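# Lift three sand cores from mould onto plywood boards

## Task

Remove three sand cores from the mould: the long core with the rounded nose, plus the two upright bladed cores in the mould half on the robot's right side. Set all three down on the plywood boards next to the mould and release them. The remaining two cores must stay upright in the mould.

## Robot and tools

Robot: two arms, left_arm and right_arm, each with six joints and a two-finger gripper. Joint order for every row and every per-arm list: waist, shoulder, elbow, wrist pitch, wrist yaw, wrist roll, then the gripper. Stated joint ranges in rad: waist -2.618 to 3.054, shoulder 0.000 to 3.142, elbow 0.000 to 3.142, wrist pitch -1.571 to 1.571, wrist yaw -1.571 to 1.571, wrist roll -2.094 to 2.094. A real end stop may sit up to 0.059 rad off these values.

Frames: the scene frame has its origin at table-top height midway between the nominal bases, +x out over the table, +z up, left_arm on the +y side (arm names do not match image sides). Calibrated bases: left_arm at (+0.031, +0.345, 0) m, quat_wxyz (+1.000, 0, 0, +0.008); right_arm at (+0.030, -0.335, 0) m, quat_wxyz (+1.000, 0, 0, -0.014). Each arm reports its end_effector_position (m) and end_effector_quat_wxyz in its own base frame; these can be off by a few cm, more when stretched. Gripper +z is the finger direction, fingers close along y, and the reported point lies between the pads about 1 cm short of the tips. Cameras: cam_left_wrist and cam_right_wrist, both 896x504.

A row is always 14 numbers in [-1, 1]: left_arm's six joint values then its opening, then right_arm's six plus opening, even if one arm stays still. Joint values are offsets, not poses: they are added to the arm's 'Joint targets' as they stood when the action or call began (not to the previous row). Scale: 1.0 equals 2.224 rad for waist, shoulder and elbow, and 8.485 rad for the three wrist joints. Opening is absolute: +1 fully open, -1 shut. To keep a gripper as it is, resend its current command; 0 means half-closed, not 'no change'. Sending 0 for all of an arm's joints recommands its present targets.

execute_actions(actions, cameras): actions is a list of actions; each action is a list of up to 15 rows, one per 1/30 s step, and a short action repeats its final row to fill 15 steps. An action asking any joint to go more than 0.059 rad beyond its range is rejected for both arms; a malformed action or a failing first action rejects the whole call. An empty actions list returns state plus all images. cameras: list of names, ["all"], or []; an unknown name invalidates the call.

move(target, speed, blend, opening_speed, grip_force, blocking, cameras): target is one 14-number row or a list of up to 15 rows; every row's joint values are offsets from the same current Joint targets, not chained. All joints interpolate together, so hands travel in curves, with no obstacle avoidance. speed: rad/s for the joint with furthest to go, 0.01 to 12.57, default 0.5; one value or one per target. blend: rad corner rounding per waypoint, default 0 (full stop). opening_speed: rate of gripper command change per second on the -1..+1 scale, at least 0.2; use it to close gently. grip_force: newtons per pad, 10 to 50, one value or one per arm; persists; lower force closes slower. blocking=false returns after about 0.5 s while motion continues. Result adds a 'move:' line: done, off_target (resting more than 0.035 rad from target), moving, held, or fault, plus limits=held if steps were withheld. Done does not imply no contact.

wait(seconds 0 to 10, cameras) lets time pass holding commands; a running move continues. stop(cameras) brakes a running move. zoom_image(camera: cam_left_wrist or cam_right_wrist, region [x0, y0, x1, y1] in image pixels, at most 504 by 504) enlarges part of that camera's latest image. finished_scene(scene) ends the scene irreversibly; scene is this scene's number; call nothing else in that reply.

Result lines: Joint positions (rad, plus pad gap in m, 0.094 open) and Joint velocities per arm; 'within noise' means still. Joint targets are the base for your next offsets. Tool commands shows current gripper commands. grip_measured uses the opening scale; on a hard part it may read up to about 0.064 below the part's width. grip_effort_nm is gripper motor effort (negative closing), not pad force. Joint torques include arm weight; joints 1-3 wrap at ±28 N m. 'joint sent to its limit' and 'joint command not followed' (clearance check altered targets) may appear. Each step a joint target stays within 0.339 rad (big joints) or 2.2 rad (wrists) of its measured angle, and targets implying a hand jump over 200 mm are scaled back.

Avoid: dropping cores or releasing them while moving, letting anything leave the table, fast impacts on the mould or table, hard pushing, arms touching each other or closing on the other's fingers, wrist camera cables pressing on things, and long stretched or loaded holds that heat motors (MOTOR HOT at 75 °C, fold-away fault at 90 °C). If an arm is stuck pressing, command its targets back past its current positions. Loose objects may get nudged occasionally.

Each tool is called after "Emit:" as name(argument=value, ...) on one line, values as JSON.

## Session

Emit:
execute_actions(actions=[])

Scene clock: 0.00 s.
left_arm: end_effector_position=(+0.3628, -0.0246, +0.2019) grip_measured=+1.000 grip_effort_nm=n/a end_effector_quat_wxyz=(+0.567, -0.059, +0.819, -0.064) | right_arm: end_effector_position=(+0.3464, +0.0128, +0.2780) grip_measured=+1.000 grip_effort_nm=n/a end_effector_quat_wxyz=(+0.512, -0.227, +0.829, +0.002)
Joint positions: left_arm=[-0.096 1.023 0.565 0.102 -0.051 -0.204 0.094] | right_arm=[-0.157 1.051 1.019 -0.506 -0.374 -0.477 0.094]
Joint velocities: within noise
Joint torques (N m): no reading
Heat: left arm: 34 °C; right arm: 36 °C.
Joint targets: left_arm=[-0.096 1.015 0.574 0.108 -0.052 -0.203] | right_arm=[-0.157 1.043 1.031 -0.504 -0.378 -0.476]
Tool commands: left_gripper/opening=+1.0 right_gripper/opening=+1.0

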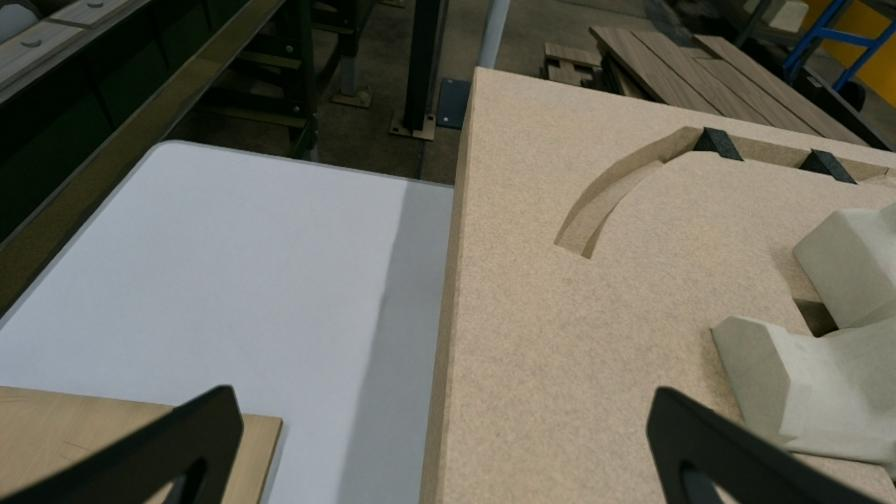

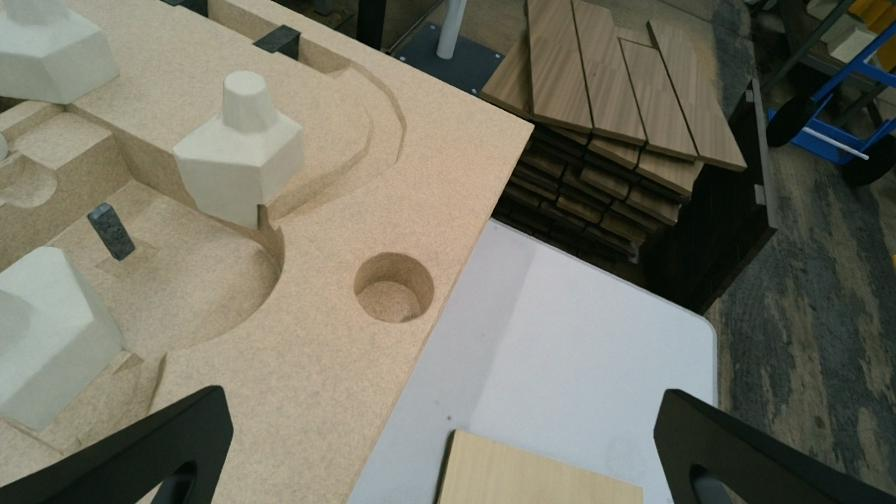

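Emit:
move(target=[-0.0917,0.308,0.6412,-0.1895,0.0061,0.0239,1,0.2055,0.2954,0.4357,-0.1174,0.0445,0.0561,1], speed=0.8, cameras=["all"])

Scene clock: 16.53 s.
left_arm: end_effector_position=(+0.3434, -0.1011, +0.2749) grip_measured=+1.000 grip_effort_nm=0.03 end_effector_quat_wxyz=(+0.182, +0.140, +0.973, -0.024) | right_arm: end_effector_position=(+0.3437, +0.1073, +0.2724) grip_measured=+1.000 grip_effort_nm=0.03 end_effector_quat_wxyz=(+0.180, -0.150, +0.972, +0.029)
Joint positions: left_arm=[-0.293 1.685 1.976 -1.492 -0.007 -0.006 0.094] | right_arm=[0.297 1.691 1.972 -1.485 -0.006 -0.008 0.094]
Joint torques (N m): left_arm=[-0.54 -5.11 6.45 1.1 0.11 0.01] | right_arm=[0.2 -5.42 7.21 0.54 0.05 0.05]
Heat: left arm: 35 °C; right arm: 38 °C.
Joint targets: left_arm=[-0.300 1.701 2.000 -1.500 0.000 0.000] | right_arm=[0.300 1.700 2.000 -1.500 0.000 0.000]
move: done

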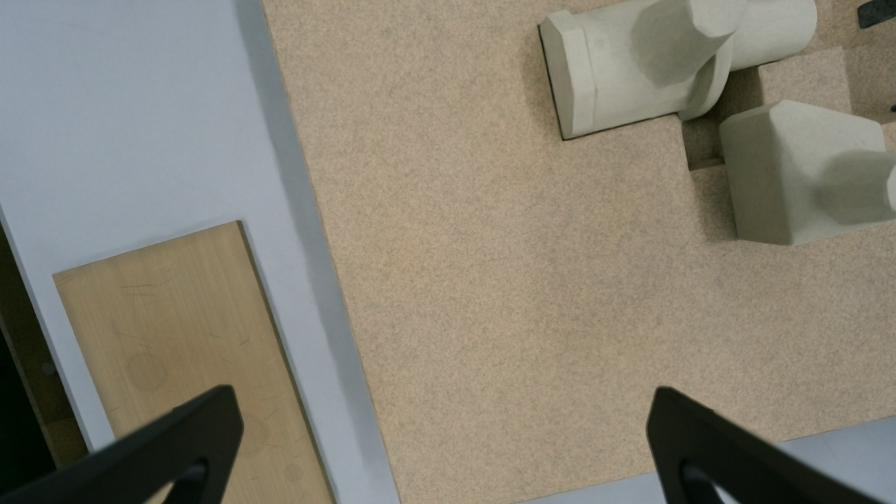

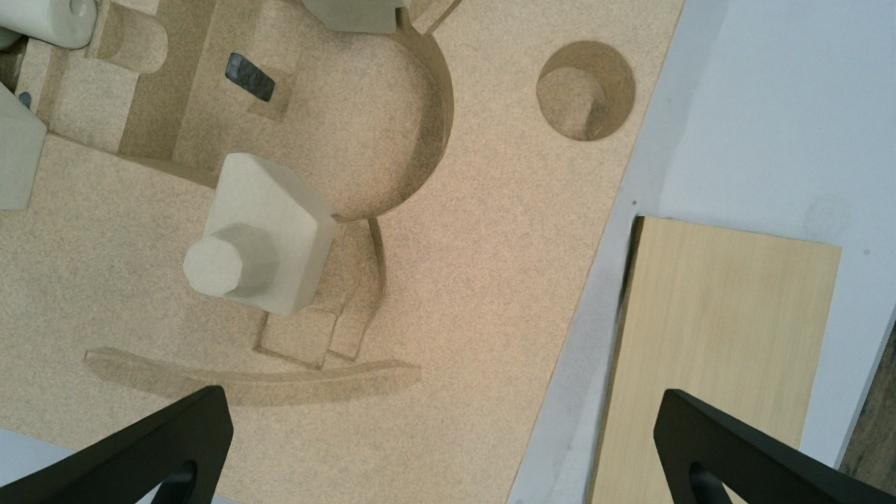

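Emit:
move(target=[-0.03,0.18,0.225,-0.0083,0,0,1,0.03,0.18,0.225,-0.0083,0,0,1], speed=0.8, cameras=["all"])

Scene clock: 21.07 s.
left_arm: end_effector_position=(+0.4235, -0.1574, +0.2668) grip_measured=+1.000 grip_effort_nm=0.03 end_effector_quat_wxyz=(+0.197, +0.172, +0.965, -0.033) | right_arm: end_effector_position=(+0.4231, +0.1627, +0.2637) grip_measured=+1.000 grip_effort_nm=0.03 end_effector_quat_wxyz=(+0.194, -0.181, +0.963, +0.037)
Joint positions: left_arm=[-0.361 2.086 2.479 -1.56 -0.006 -0.006 0.094] | right_arm=[0.363 2.092 2.474 -1.555 -0.005 -0.008 0.094]
Joint torques (N m): left_arm=[-0.61 -8.13 5.94 1.12 0.09 0] | right_arm=[0.29 -8.36 6.78 0.56 0.03 0.04]
Heat: left arm: 36 °C; right arm: 37 °C.
Joint targets: left_arm=[-0.367 2.101 2.501 -1.568 0.000 0.000] | right_arm=[0.367 2.101 2.501 -1.571 0.000 0.000]
joint sent to its limit (left arm) — the wrist pitch, lower limit.
move: done

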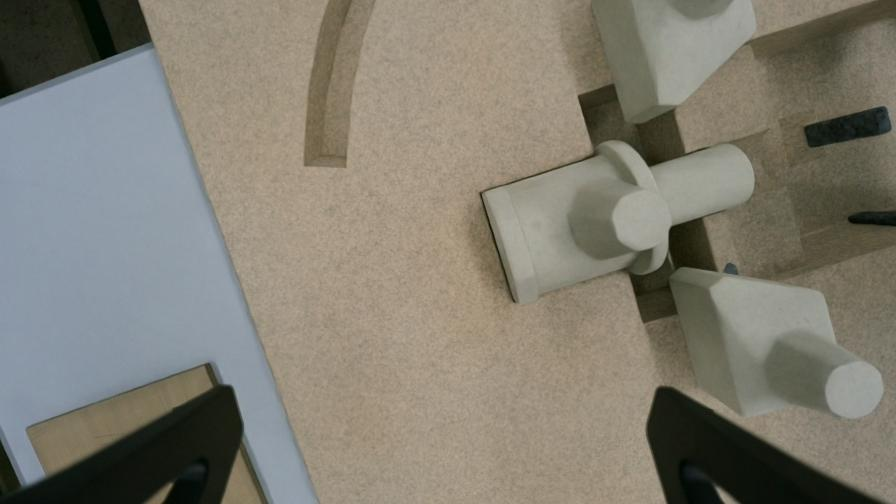

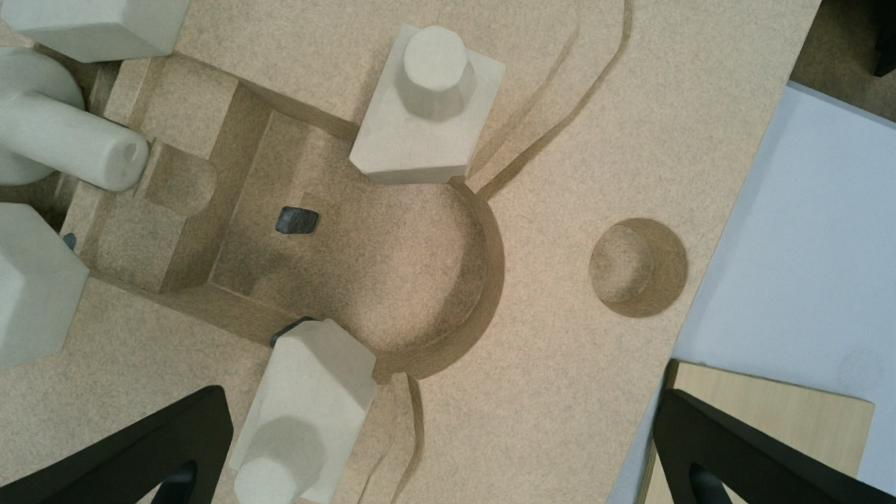

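Emit:
move(target=[-0.07,-0.2702,-0.3152,0.0552,0,0,1,0.0778,-0.495,-0.54,0.0555,0,0,1], speed=0.8, cameras=["all"])

Scene clock: 57.03 s.
left_arm: end_effector_position=(+0.3449, -0.1928, +0.3233) grip_measured=+1.000 grip_effort_nm=0.03 end_effector_quat_wxyz=(+0.350, +0.234, +0.903, -0.090) | right_arm: end_effector_position=(+0.2282, +0.1366, +0.2888) grip_measured=+1.000 grip_effort_nm=0.03 end_effector_quat_wxyz=(+0.354, -0.249, +0.896, +0.097)
Joint positions: left_arm=[-0.515 1.524 1.808 -1.115 -0.006 -0.006 0.094] | right_arm=[0.533 1.006 1.309 -1.121 -0.004 -0.008 0.094]
Joint torques (N m): left_arm=[-0.44 -7.17 4.19 1.89 0.07 0.01] | right_arm=[0.64 -1.69 4.67 1.37 0.02 0.04]
Heat: left arm: 35 °C; right arm: 36 °C.
Joint targets: left_arm=[-0.522 1.500 1.800 -1.099 0.000 0.000] | right_arm=[0.540 1.000 1.300 -1.100 -0.001 0.000]
move: done

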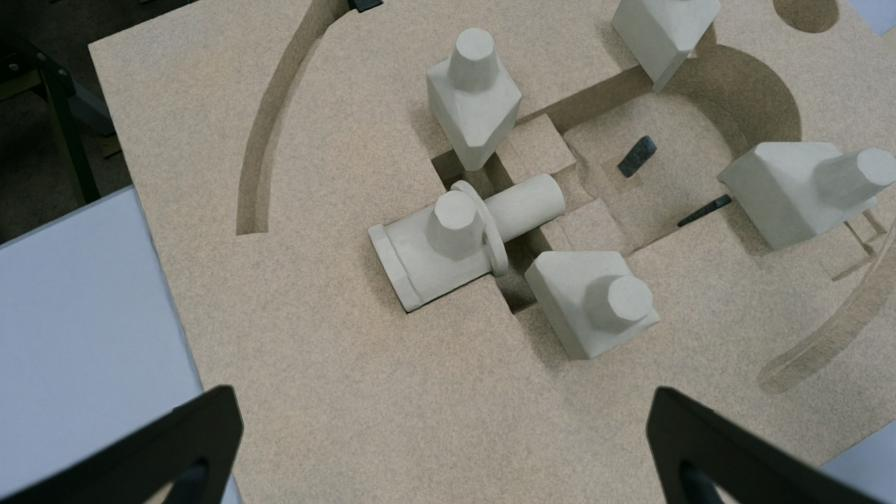

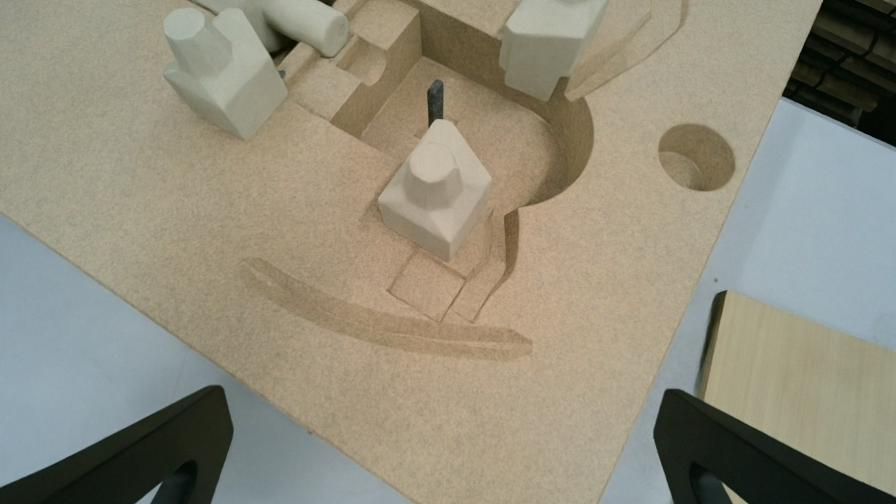

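Emit:
zoom_image(camera="cam_right_wrist", region=[330, 70, 560, 330])

Emit:
zoom_image(camera="cam_left_wrist", region=[350, 0, 896, 360])

Scaled by 1.938.

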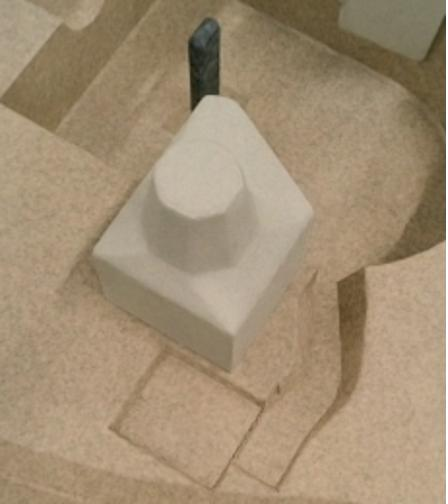

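Region (350, 0, 896, 360) is 546x360 pixels. A region can be at most 504 by 504 pixels.

Emit:
move(target=[0,0,0,0,0,0,1,0.0004,0.3404,0.2176,-0.015,0,0,1], speed=0.8, cameras=["all"])

Emit:
zoom_image(camera="cam_left_wrist", region=[350, 0, 850, 360])

Scene clock: 75.80 s.
left_arm: end_effector_position=(+0.3449, -0.1928, +0.3233) grip_measured=+1.000 grip_effort_nm=0.03 end_effector_quat_wxyz=(+0.350, +0.234, +0.903, -0.090) | right_arm: end_effector_position=(+0.3445, +0.2051, +0.2026) grip_measured=+1.000 grip_effort_nm=0.03 end_effector_quat_wxyz=(+0.170, -0.263, +0.948, +0.048)
Joint positions: left_arm=[-0.515 1.524 1.808 -1.115 -0.006 -0.006 0.094] | right_arm=[0.533 1.756 1.754 -1.213 -0.004 -0.007 0.094]
Joint torques (N m): left_arm=[-0.5 -7.2 4.21 1.89 0.08 0] | right_arm=[0.72 -7.28 7.84 0.53 0.02 0.04]
Heat: left arm: 35 °C; right arm: 37 °C.
Joint targets: left_arm=[-0.522 1.500 1.800 -1.100 0.000 0.000] | right_arm=[0.541 1.757 1.784 -1.227 -0.001 0.000]
move: done

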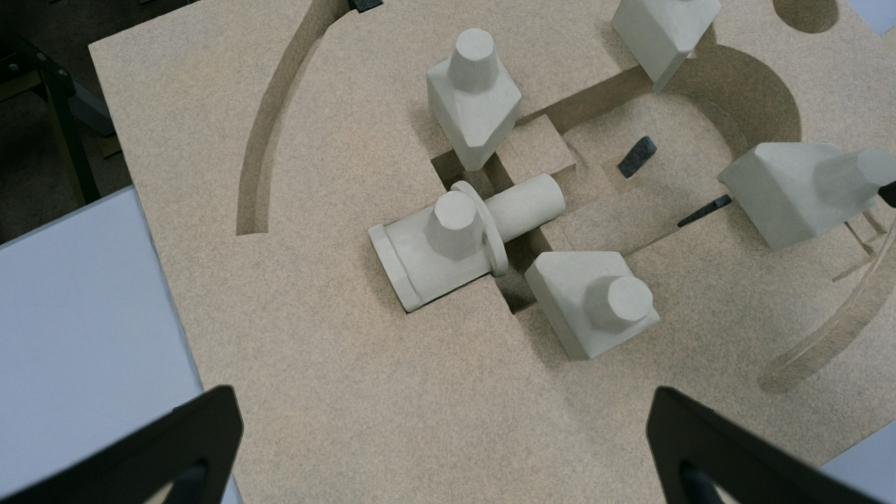

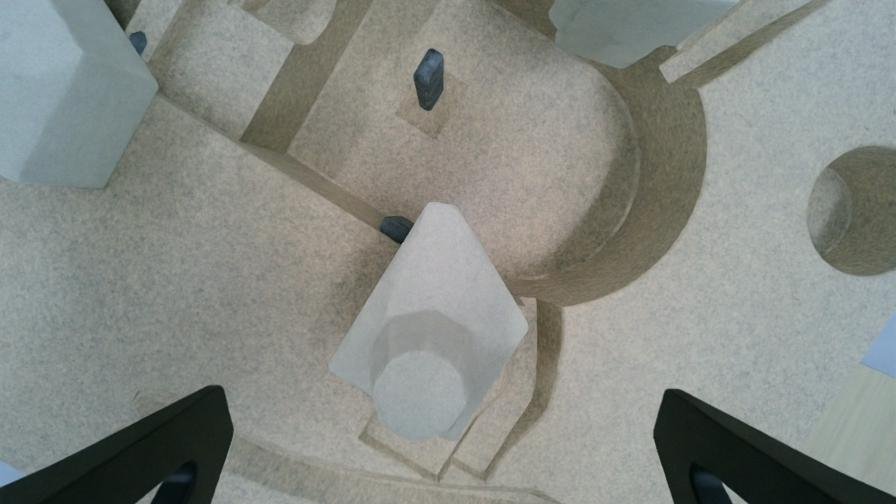

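Scaled by 1.008.

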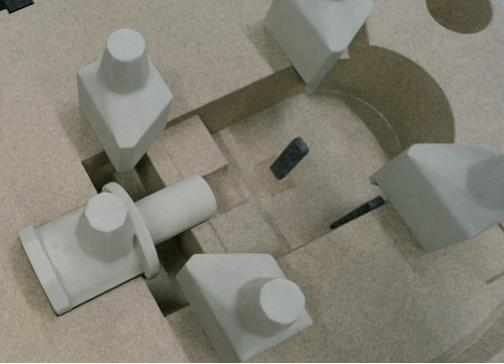

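Emit:
move(target=[0,0,0,0,0,0,1,0.0081,-0.0137,-0.1102,0.0255,0,0,1], speed=0.3, cameras=["cam_right_wrist"])

Emit:
move(target=[0,0,0,0,0,0,1,0,0,0,0,0,0,-0.7], opening_speed=0.6, cameras=["all"])

Scene clock: 84.93 s.
left_arm: end_effector_position=(+0.3449, -0.1928, +0.3233) grip_measured=+1.000 grip_effort_nm=0.03 end_effector_quat_wxyz=(+0.350, +0.234, +0.903, -0.090) | right_arm: end_effector_position=(+0.3408, +0.2120, +0.1480) grip_measured=+1.000 grip_effort_nm=0.03 end_effector_quat_wxyz=(+0.156, -0.273, +0.948, +0.046)
Joint positions: left_arm=[-0.515 1.524 1.808 -1.115 -0.006 -0.006 0.094] | right_arm=[0.552 1.756 1.545 -1.032 -0.004 -0.007 0.094]
Joint torques (N m): left_arm=[-0.53 -7.12 4.21 1.88 0.11 0.01] | right_arm=[0.54 -9.88 5.16 0.79 0.02 0.04]
Heat: left arm: 36 °C; right arm: 36 °C.
Joint targets: left_arm=[-0.522 1.500 1.800 -1.100 0.000 0.000] | right_arm=[0.558 1.726 1.538 -1.011 -0.001 0.000]
move: done
Images, in order (width x height): cam_right_wrist 896x504.

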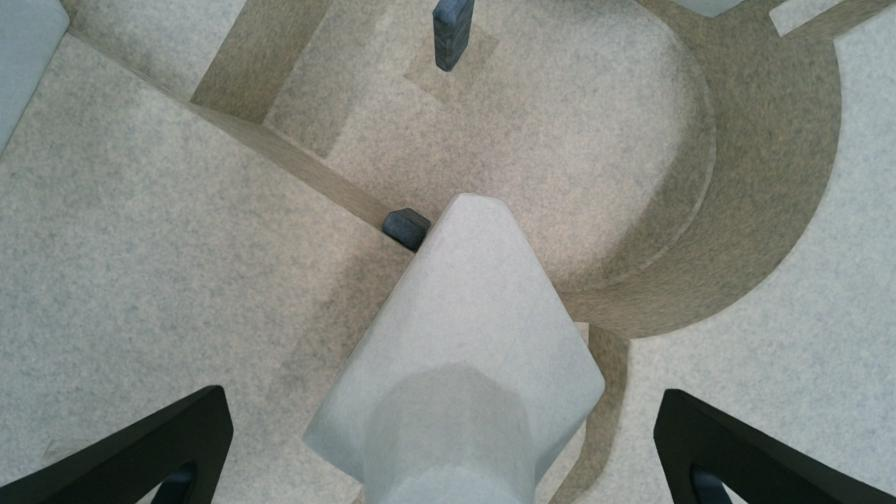

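Scene clock: 87.97 s.
left_arm: end_effector_position=(+0.3449, -0.1928, +0.3233) grip_measured=+1.000 grip_effort_nm=0.03 end_effector_quat_wxyz=(+0.350, +0.234, +0.903, -0.090) | right_arm: end_effector_position=(+0.3418, +0.2129, +0.1506) grip_measured=-0.270 grip_effort_nm=-1.00 end_effector_quat_wxyz=(+0.162, -0.273, +0.947, +0.047)
Joint positions: left_arm=[-0.515 1.524 1.808 -1.115 -0.006 -0.006 0.094] | right_arm=[0.553 1.751 1.545 -1.025 -0.004 -0.007 0.034]
Joint torques (N m): left_arm=[-0.44 -7.19 4.14 1.89 0.08 -0.01] | right_arm=[0.54 -9.39 5.19 0.77 0.03 0.04]
Heat: left arm: 36 °C; right arm: 36 °C.
Joint targets: left_arm=[-0.522 1.500 1.800 -1.100 0.000 0.000] | right_arm=[0.559 1.726 1.538 -1.011 -0.001 0.000]
move: done

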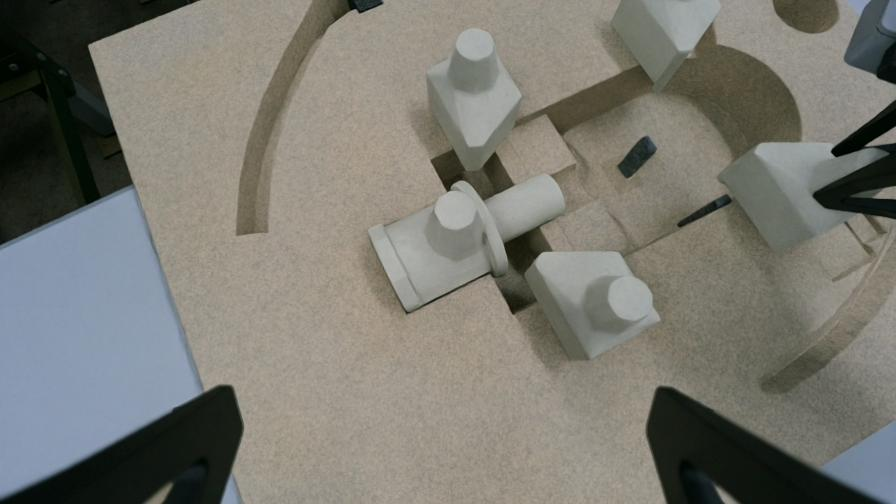

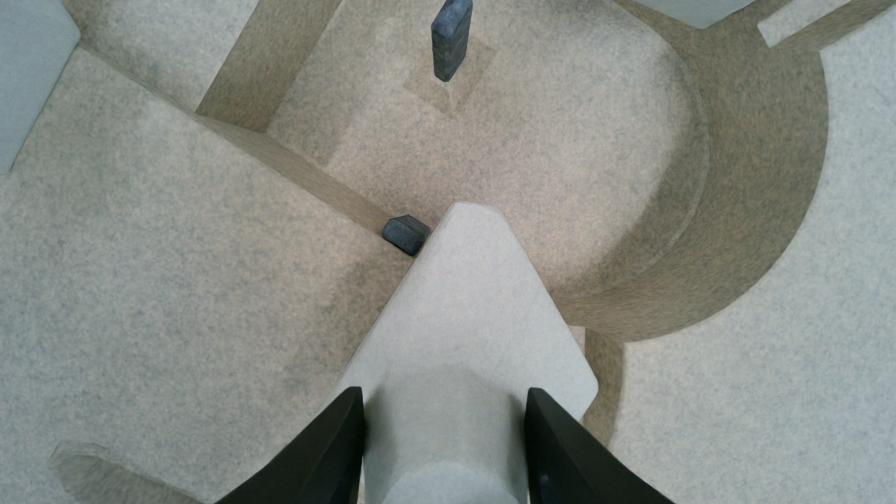

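Emit:
move(target=[[0,0,0,0,0,0,1,0,0.018,0.1301,-0.0295,0,0,-0.7],[0,0,0,0,0,0,1,0,0.0776,0.3273,-0.0655,0,0,-0.7]], speed=0.35, blend=0.1, cameras=["all"])

Emit:
zoom_image(camera="cam_left_wrist", region=[590, 0, 896, 300])

Scene clock: 96.07 s.
left_arm: end_effector_position=(+0.3449, -0.1928, +0.3233) grip_measured=+1.000 grip_effort_nm=0.03 end_effector_quat_wxyz=(+0.350, +0.234, +0.903, -0.090) | right_arm: end_effector_position=(+0.3363, +0.2093, +0.2672) grip_measured=-0.273 grip_effort_nm=-1.00 end_effector_quat_wxyz=(+0.154, -0.273, +0.949, +0.045)
Joint positions: left_arm=[-0.515 1.524 1.808 -1.115 -0.006 -0.006 0.094] | right_arm=[0.553 1.896 2.226 -1.578 -0.004 -0.007 0.034]
Joint torques (N m): left_arm=[-0.51 -7.12 4.16 1.91 0.11 0.03] | right_arm=[0.55 -7.45 8.03 0.72 0.02 0.03]
Heat: left arm: 36 °C; right arm: 36 °C.
Joint targets: left_arm=[-0.522 1.500 1.800 -1.100 0.000 0.000] | right_arm=[0.559 1.899 2.267 -1.567 0.000 0.000]
move: off_target (right_arm); right_arm: the elbow is farthest, 0.040 rad from its target

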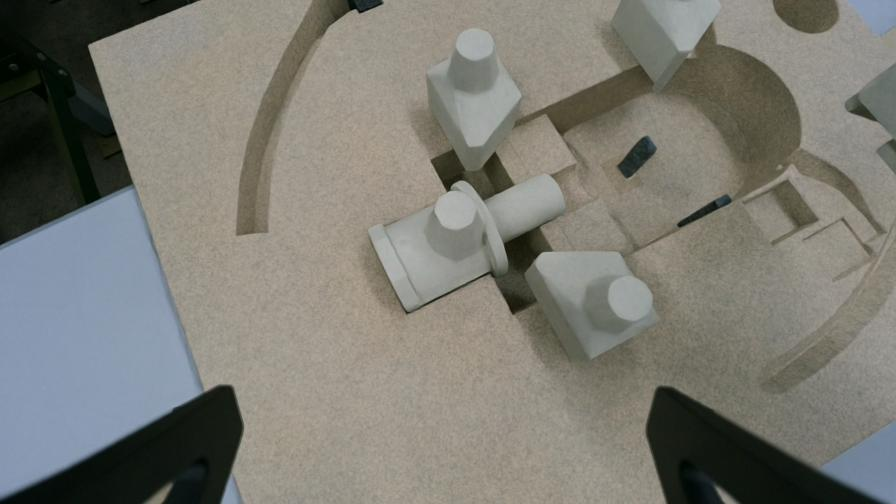

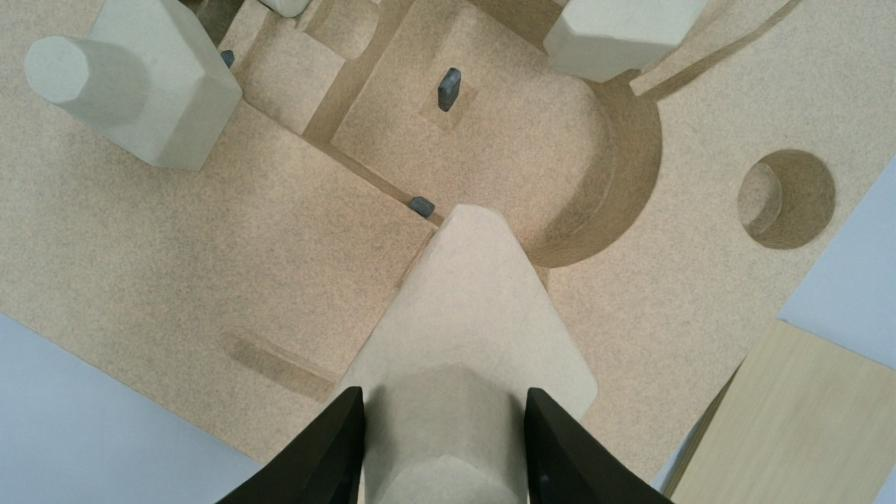

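Scaled by 1.647.

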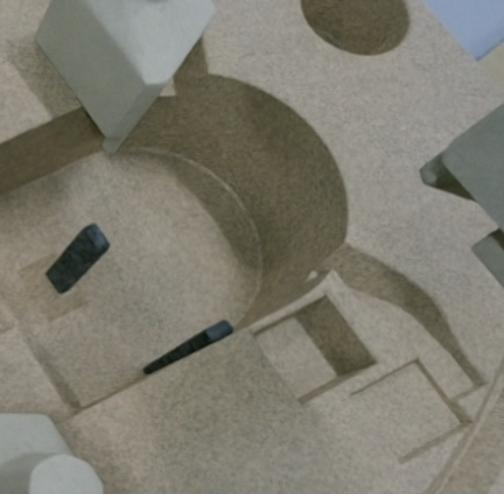

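Emit:
move(target=[-0.11,-0.06,0,0.06,0,0,1,0,0,0,0,0,0,-0.7], speed=0.5, cameras=["cam_left_wrist"])

Emit:
zoom_image(camera="cam_left_wrist", region=[500, 50, 850, 400])

Scene clock: 101.43 s.
left_arm: end_effector_position=(+0.3026, -0.2862, +0.4867) grip_measured=+1.000 grip_effort_nm=0.03 end_effector_quat_wxyz=(+0.592, +0.283, +0.716, -0.237) | right_arm: end_effector_position=(+0.3362, +0.2093, +0.2672) grip_measured=-0.273 grip_effort_nm=-1.00 end_effector_quat_wxyz=(+0.154, -0.273, +0.949, +0.045)
Joint positions: left_arm=[-0.761 1.385 1.808 -0.61 -0.004 -0.006 0.094] | right_arm=[0.553 1.896 2.226 -1.578 -0.004 -0.007 0.034]
Joint torques (N m): left_arm=[-0.38 -5.56 4.15 2.42 0.09 0] | right_arm=[0.51 -7.45 8.03 0.72 0.02 0.04]
Heat: left arm: 37 °C; right arm: 36 °C.
Joint targets: left_arm=[-0.767 1.366 1.800 -0.591 0.000 0.000] | right_arm=[0.559 1.899 2.267 -1.567 0.000 0.000]
move: off_target (right_arm); right_arm: the elbow is farthest, 0.041 rad from its target
Images, in order (width x height): cam_left_wrist 896x504.

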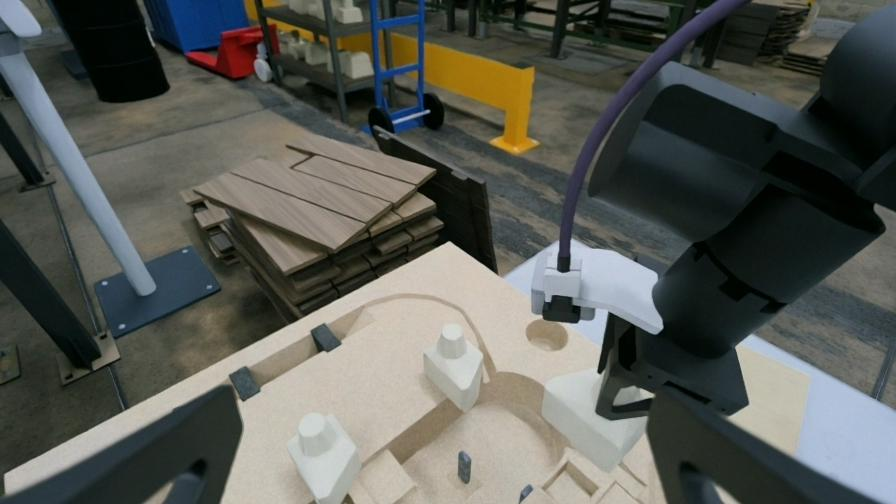

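Scaled by 1.440.

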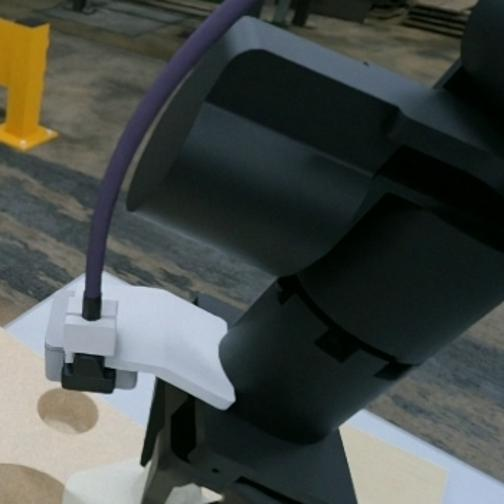

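Emit:
move(target=[0.08,-0.0297,-0.3397,0.0579,0,0,1,0,0,0,0,0,0,-0.7], speed=0.7, cameras=["cam_left_wrist"])

Emit:
zoom_image(camera="cam_left_wrist", region=[446, 50, 896, 450])

Scene clock: 108.00 s.
left_arm: end_effector_position=(+0.3647, -0.2446, +0.2651) grip_measured=+1.000 grip_effort_nm=0.03 end_effector_quat_wxyz=(+0.526, +0.242, +0.800, -0.161) | right_arm: end_effector_position=(+0.3362, +0.2093, +0.2672) grip_measured=-0.273 grip_effort_nm=-1.00 end_effector_quat_wxyz=(+0.154, -0.273, +0.949, +0.045)
Joint positions: left_arm=[-0.594 1.33 1.047 -0.125 -0.003 -0.006 0.094] | right_arm=[0.553 1.896 2.226 -1.578 -0.004 -0.007 0.034]
Joint torques (N m): left_arm=[0.47 -6.9 5.52 2.42 0.06 -0.01] | right_arm=[0.5 -7.42 8.05 0.71 0.02 0.03]
Heat: left arm: 38 °C; right arm: 36 °C.
Joint targets: left_arm=[-0.589 1.300 1.044 -0.099 0.000 0.000] | right_arm=[0.559 1.899 2.267 -1.567 0.000 0.000]
move: off_target (right_arm); right_arm: the elbow is farthest, 0.041 rad from its target
Images, in order (width x height): cam_left_wrist 896x504.

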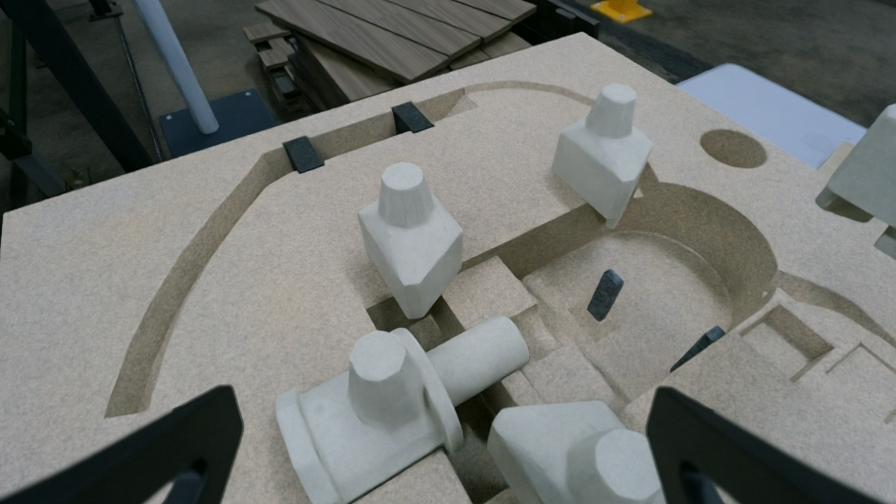

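Scaled by 1.120.

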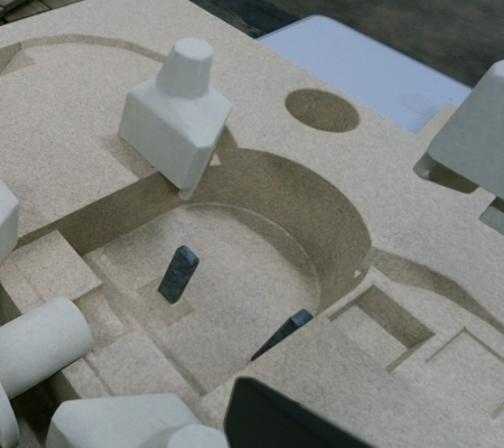

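Emit:
move(target=[0.03,0,0,0,0.052,0,1,0,0,0,0,0,0,-0.7], speed=0.7, cameras=["cam_left_wrist"])

Emit:
zoom_image(camera="cam_left_wrist", region=[446, 0, 896, 400])

Scene clock: 111.77 s.
left_arm: end_effector_position=(+0.3285, -0.2785, +0.2721) grip_measured=+1.000 grip_effort_nm=0.03 end_effector_quat_wxyz=(+0.472, +0.325, +0.757, -0.314) | right_arm: end_effector_position=(+0.3362, +0.2093, +0.2672) grip_measured=-0.273 grip_effort_nm=-1.00 end_effector_quat_wxyz=(+0.154, -0.273, +0.949, +0.045)
Joint positions: left_arm=[-0.53 1.33 1.047 -0.122 0.431 -0.006 0.094] | right_arm=[0.553 1.896 2.226 -1.578 -0.004 -0.007 0.034]
Joint torques (N m): left_arm=[0.62 -6.8 5.59 2.34 0.26 0.01] | right_arm=[0.51 -7.43 8.03 0.71 0.02 0.04]
Heat: left arm: 38 °C; right arm: 36 °C.
Joint targets: left_arm=[-0.522 1.300 1.044 -0.099 0.441 0.000] | right_arm=[0.559 1.899 2.267 -1.567 0.000 0.000]
move: off_target (right_arm); right_arm: the elbow is farthest, 0.041 rad from its target
Images, in order (width x height): cam_left_wrist 896x504.

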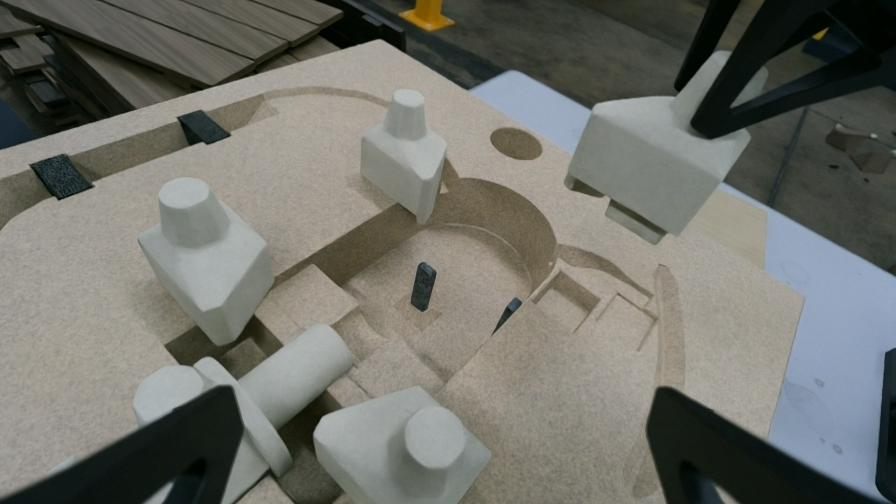

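Scaled by 1.120.

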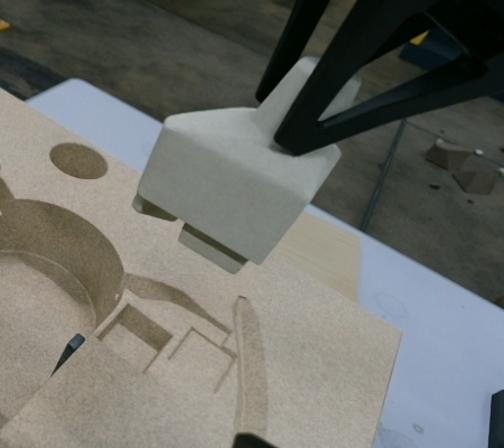

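Emit:
move(target=[0,0,0,0,0,0,1,0,0,0,0,0,0.185,-0.7], speed=0.9, cameras=["cam_left_wrist"])

Emit:
zoom_image(camera="cam_left_wrist", region=[496, 0, 896, 300])

Scene clock: 123.40 s.
left_arm: end_effector_position=(+0.3284, -0.2785, +0.2722) grip_measured=+1.000 grip_effort_nm=0.03 end_effector_quat_wxyz=(+0.471, +0.325, +0.757, -0.315) | right_arm: end_effector_position=(+0.3362, +0.2093, +0.2672) grip_measured=-0.273 grip_effort_nm=-1.00 end_effector_quat_wxyz=(+0.077, +0.476, +0.865, +0.141)
Joint positions: left_arm=[-0.53 1.33 1.047 -0.122 0.432 -0.006 0.094] | right_arm=[0.553 1.896 2.226 -1.578 -0.004 1.559 0.034]
Joint torques (N m): left_arm=[0.57 -6.75 5.56 2.34 0.26 -0.01] | right_arm=[0.53 -7.43 8.03 0.72 0.02 0.06]
Heat: left arm: 38 °C; right arm: 36 °C.
Joint targets: left_arm=[-0.522 1.300 1.044 -0.099 0.441 0.000] | right_arm=[0.559 1.899 2.267 -1.567 0.000 1.570]
move: off_target (right_arm); right_arm: the elbow is farthest, 0.041 rad from its target
Images, in order (width x height): cam_left_wrist 896x504.

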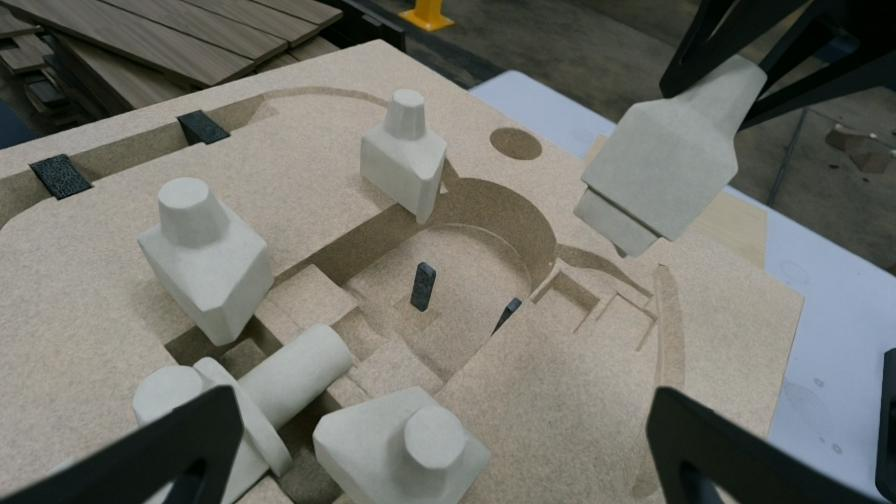

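Scaled by 1.260.

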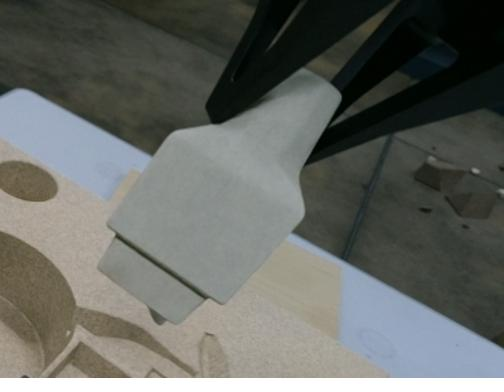

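Emit:
move(target=[0,0,0,0,0,0,1,0,0,0,0,0,-0.37,-0.7], speed=0.9, cameras=["cam_left_wrist"])

Emit:
zoom_image(camera="cam_left_wrist", region=[496, 0, 896, 300])

Scene clock: 129.97 s.
left_arm: end_effector_position=(+0.3284, -0.2786, +0.2722) grip_measured=+1.000 grip_effort_nm=0.03 end_effector_quat_wxyz=(+0.472, +0.325, +0.757, -0.315) | right_arm: end_effector_position=(+0.3360, +0.2091, +0.2671) grip_measured=-0.274 grip_effort_nm=-1.00 end_effector_quat_wxyz=(-0.141, +0.859, -0.486, +0.076)
Joint positions: left_arm=[-0.53 1.33 1.047 -0.122 0.432 -0.006 0.094] | right_arm=[0.553 1.896 2.226 -1.579 -0.003 -1.559 0.034]
Joint torques (N m): left_arm=[0.59 -6.84 5.6 2.33 0.27 0] | right_arm=[0.54 -7.42 8.03 0.73 0.02 -0.16]
Heat: left arm: 38 °C; right arm: 36 °C.
Joint targets: left_arm=[-0.522 1.300 1.044 -0.099 0.441 0.000] | right_arm=[0.559 1.899 2.267 -1.567 0.000 -1.570]
move: off_target (right_arm); right_arm: the elbow is farthest, 0.041 rad from its target
Images, in order (width x height): cam_left_wrist 896x504.

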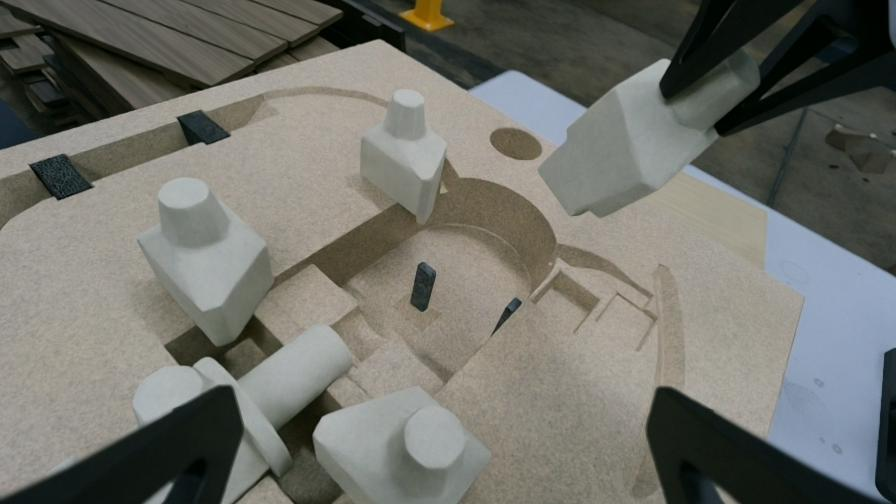

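Scaled by 1.260.

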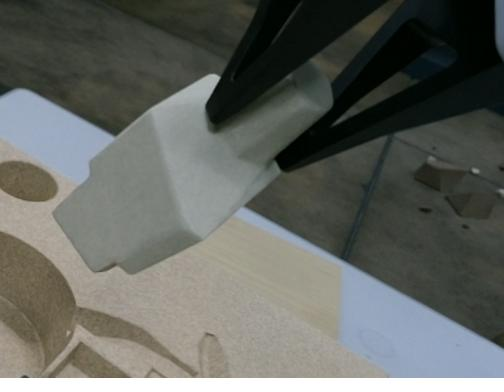

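Emit:
move(target=[[0,0,0,0,0,0,1,-0.424,-0.2356,-0.2594,0.0061,0,0.185,-0.7],[0,0,0,0,0,0,1,-0.424,-0.2895,-0.4548,0.0433,0,0.185,-0.7]], speed=0.7, blend=0.1, cameras=["all"])

Scene clock: 141.17 s.
left_arm: end_effector_position=(+0.3284, -0.2786, +0.2722) grip_measured=+1.000 grip_effort_nm=0.03 end_effector_quat_wxyz=(+0.472, +0.325, +0.757, -0.315) | right_arm: end_effector_position=(+0.2464, -0.0972, +0.1819) grip_measured=-0.273 grip_effort_nm=-1.00 end_effector_quat_wxyz=(+0.141, +0.183, +0.973, -0.028)
Joint positions: left_arm=[-0.53 1.33 1.047 -0.122 0.432 -0.006 0.094] | right_arm=[-0.379 1.289 1.248 -1.242 0.001 -0.008 0.034]
Joint torques (N m): left_arm=[0.66 -6.82 5.57 2.32 0.25 0.01] | right_arm=[-0.53 -6.19 5.97 0.98 -0.02 0.04]
Heat: left arm: 39 °C; right arm: 36 °C.
Joint targets: left_arm=[-0.522 1.300 1.044 -0.099 0.441 0.000] | right_arm=[-0.385 1.255 1.255 -1.200 0.000 0.000]
move: off_target (right_arm); right_arm: the wrist pitch is farthest, 0.043 rad from its target

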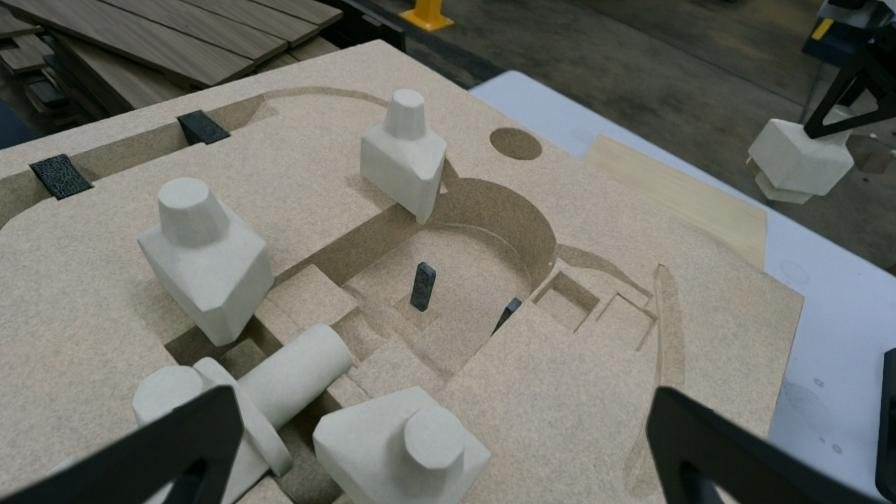

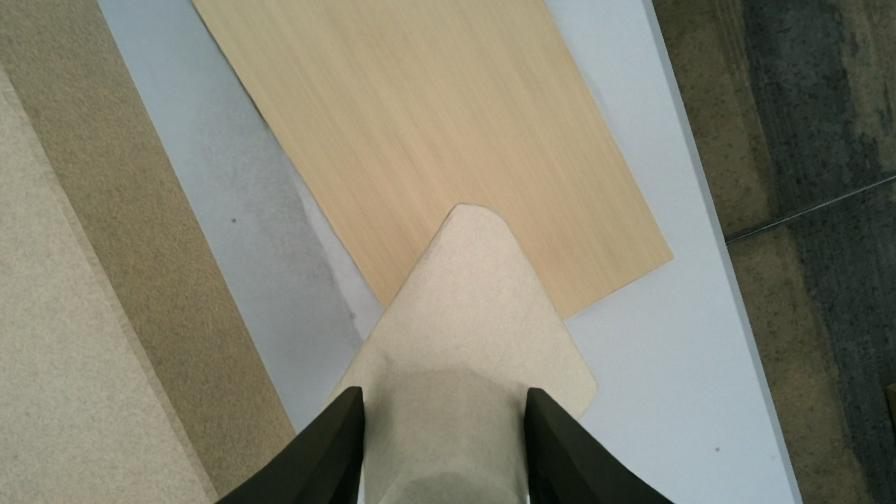

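Emit:
move(target=[[0,0,0,0,0,0,1,-0.0288,0.0299,0.0121,0.0106,0,0,-0.7],[0,0,0,0,0,0,1,-0.0288,0.0229,-0.1275,0.0453,0,0,-0.7]], speed=0.3, cameras=["all"])

Emit:
zoom_image(camera="cam_left_wrist", region=[650, 0, 896, 300])

Scene clock: 157.80 s.
left_arm: end_effector_position=(+0.3284, -0.2786, +0.2722) grip_measured=+1.000 grip_effort_nm=0.03 end_effector_quat_wxyz=(+0.472, +0.325, +0.757, -0.315) | right_arm: end_effector_position=(+0.2638, -0.1243, +0.1095) grip_measured=-0.274 grip_effort_nm=-1.00 end_effector_quat_wxyz=(+0.168, +0.213, +0.962, -0.038)
Joint positions: left_arm=[-0.53 1.33 1.047 -0.122 0.432 -0.006 0.094] | right_arm=[-0.444 1.326 0.968 -0.866 0 -0.007 0.034]
Joint torques (N m): left_arm=[0.57 -6.78 5.53 2.3 0.25 0.01] | right_arm=[-0.38 -5.55 5.89 1.13 -0.01 0.04]
Heat: left arm: 39 °C; right arm: 36 °C.
Joint targets: left_arm=[-0.522 1.300 1.044 -0.099 0.441 0.000] | right_arm=[-0.449 1.306 0.971 -0.815 -0.001 0.000]
move: off_target (right_arm); right_arm: the wrist pitch is farthest, 0.050 rad from its target

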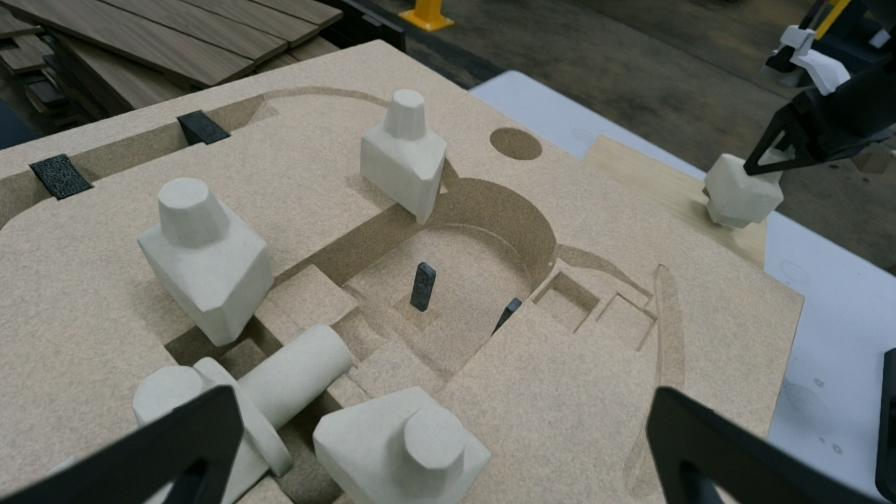

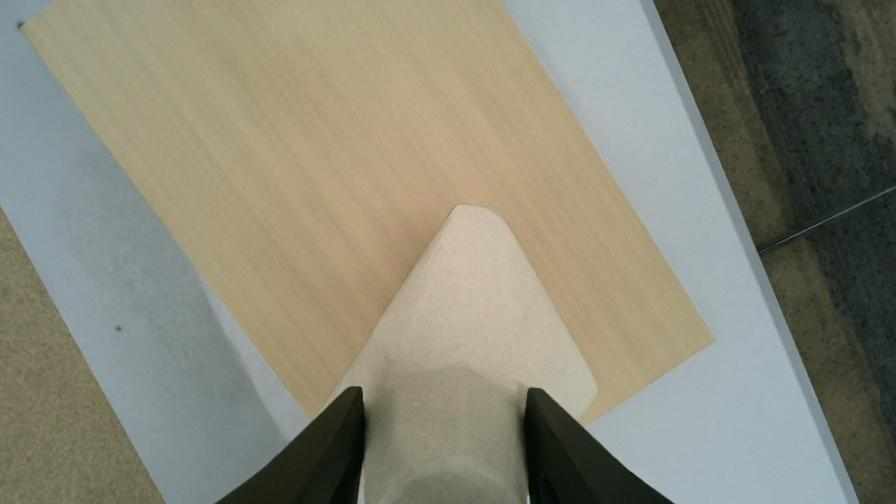

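Scaled by 1.680.

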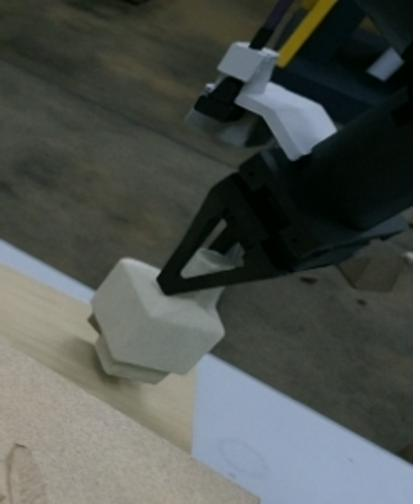

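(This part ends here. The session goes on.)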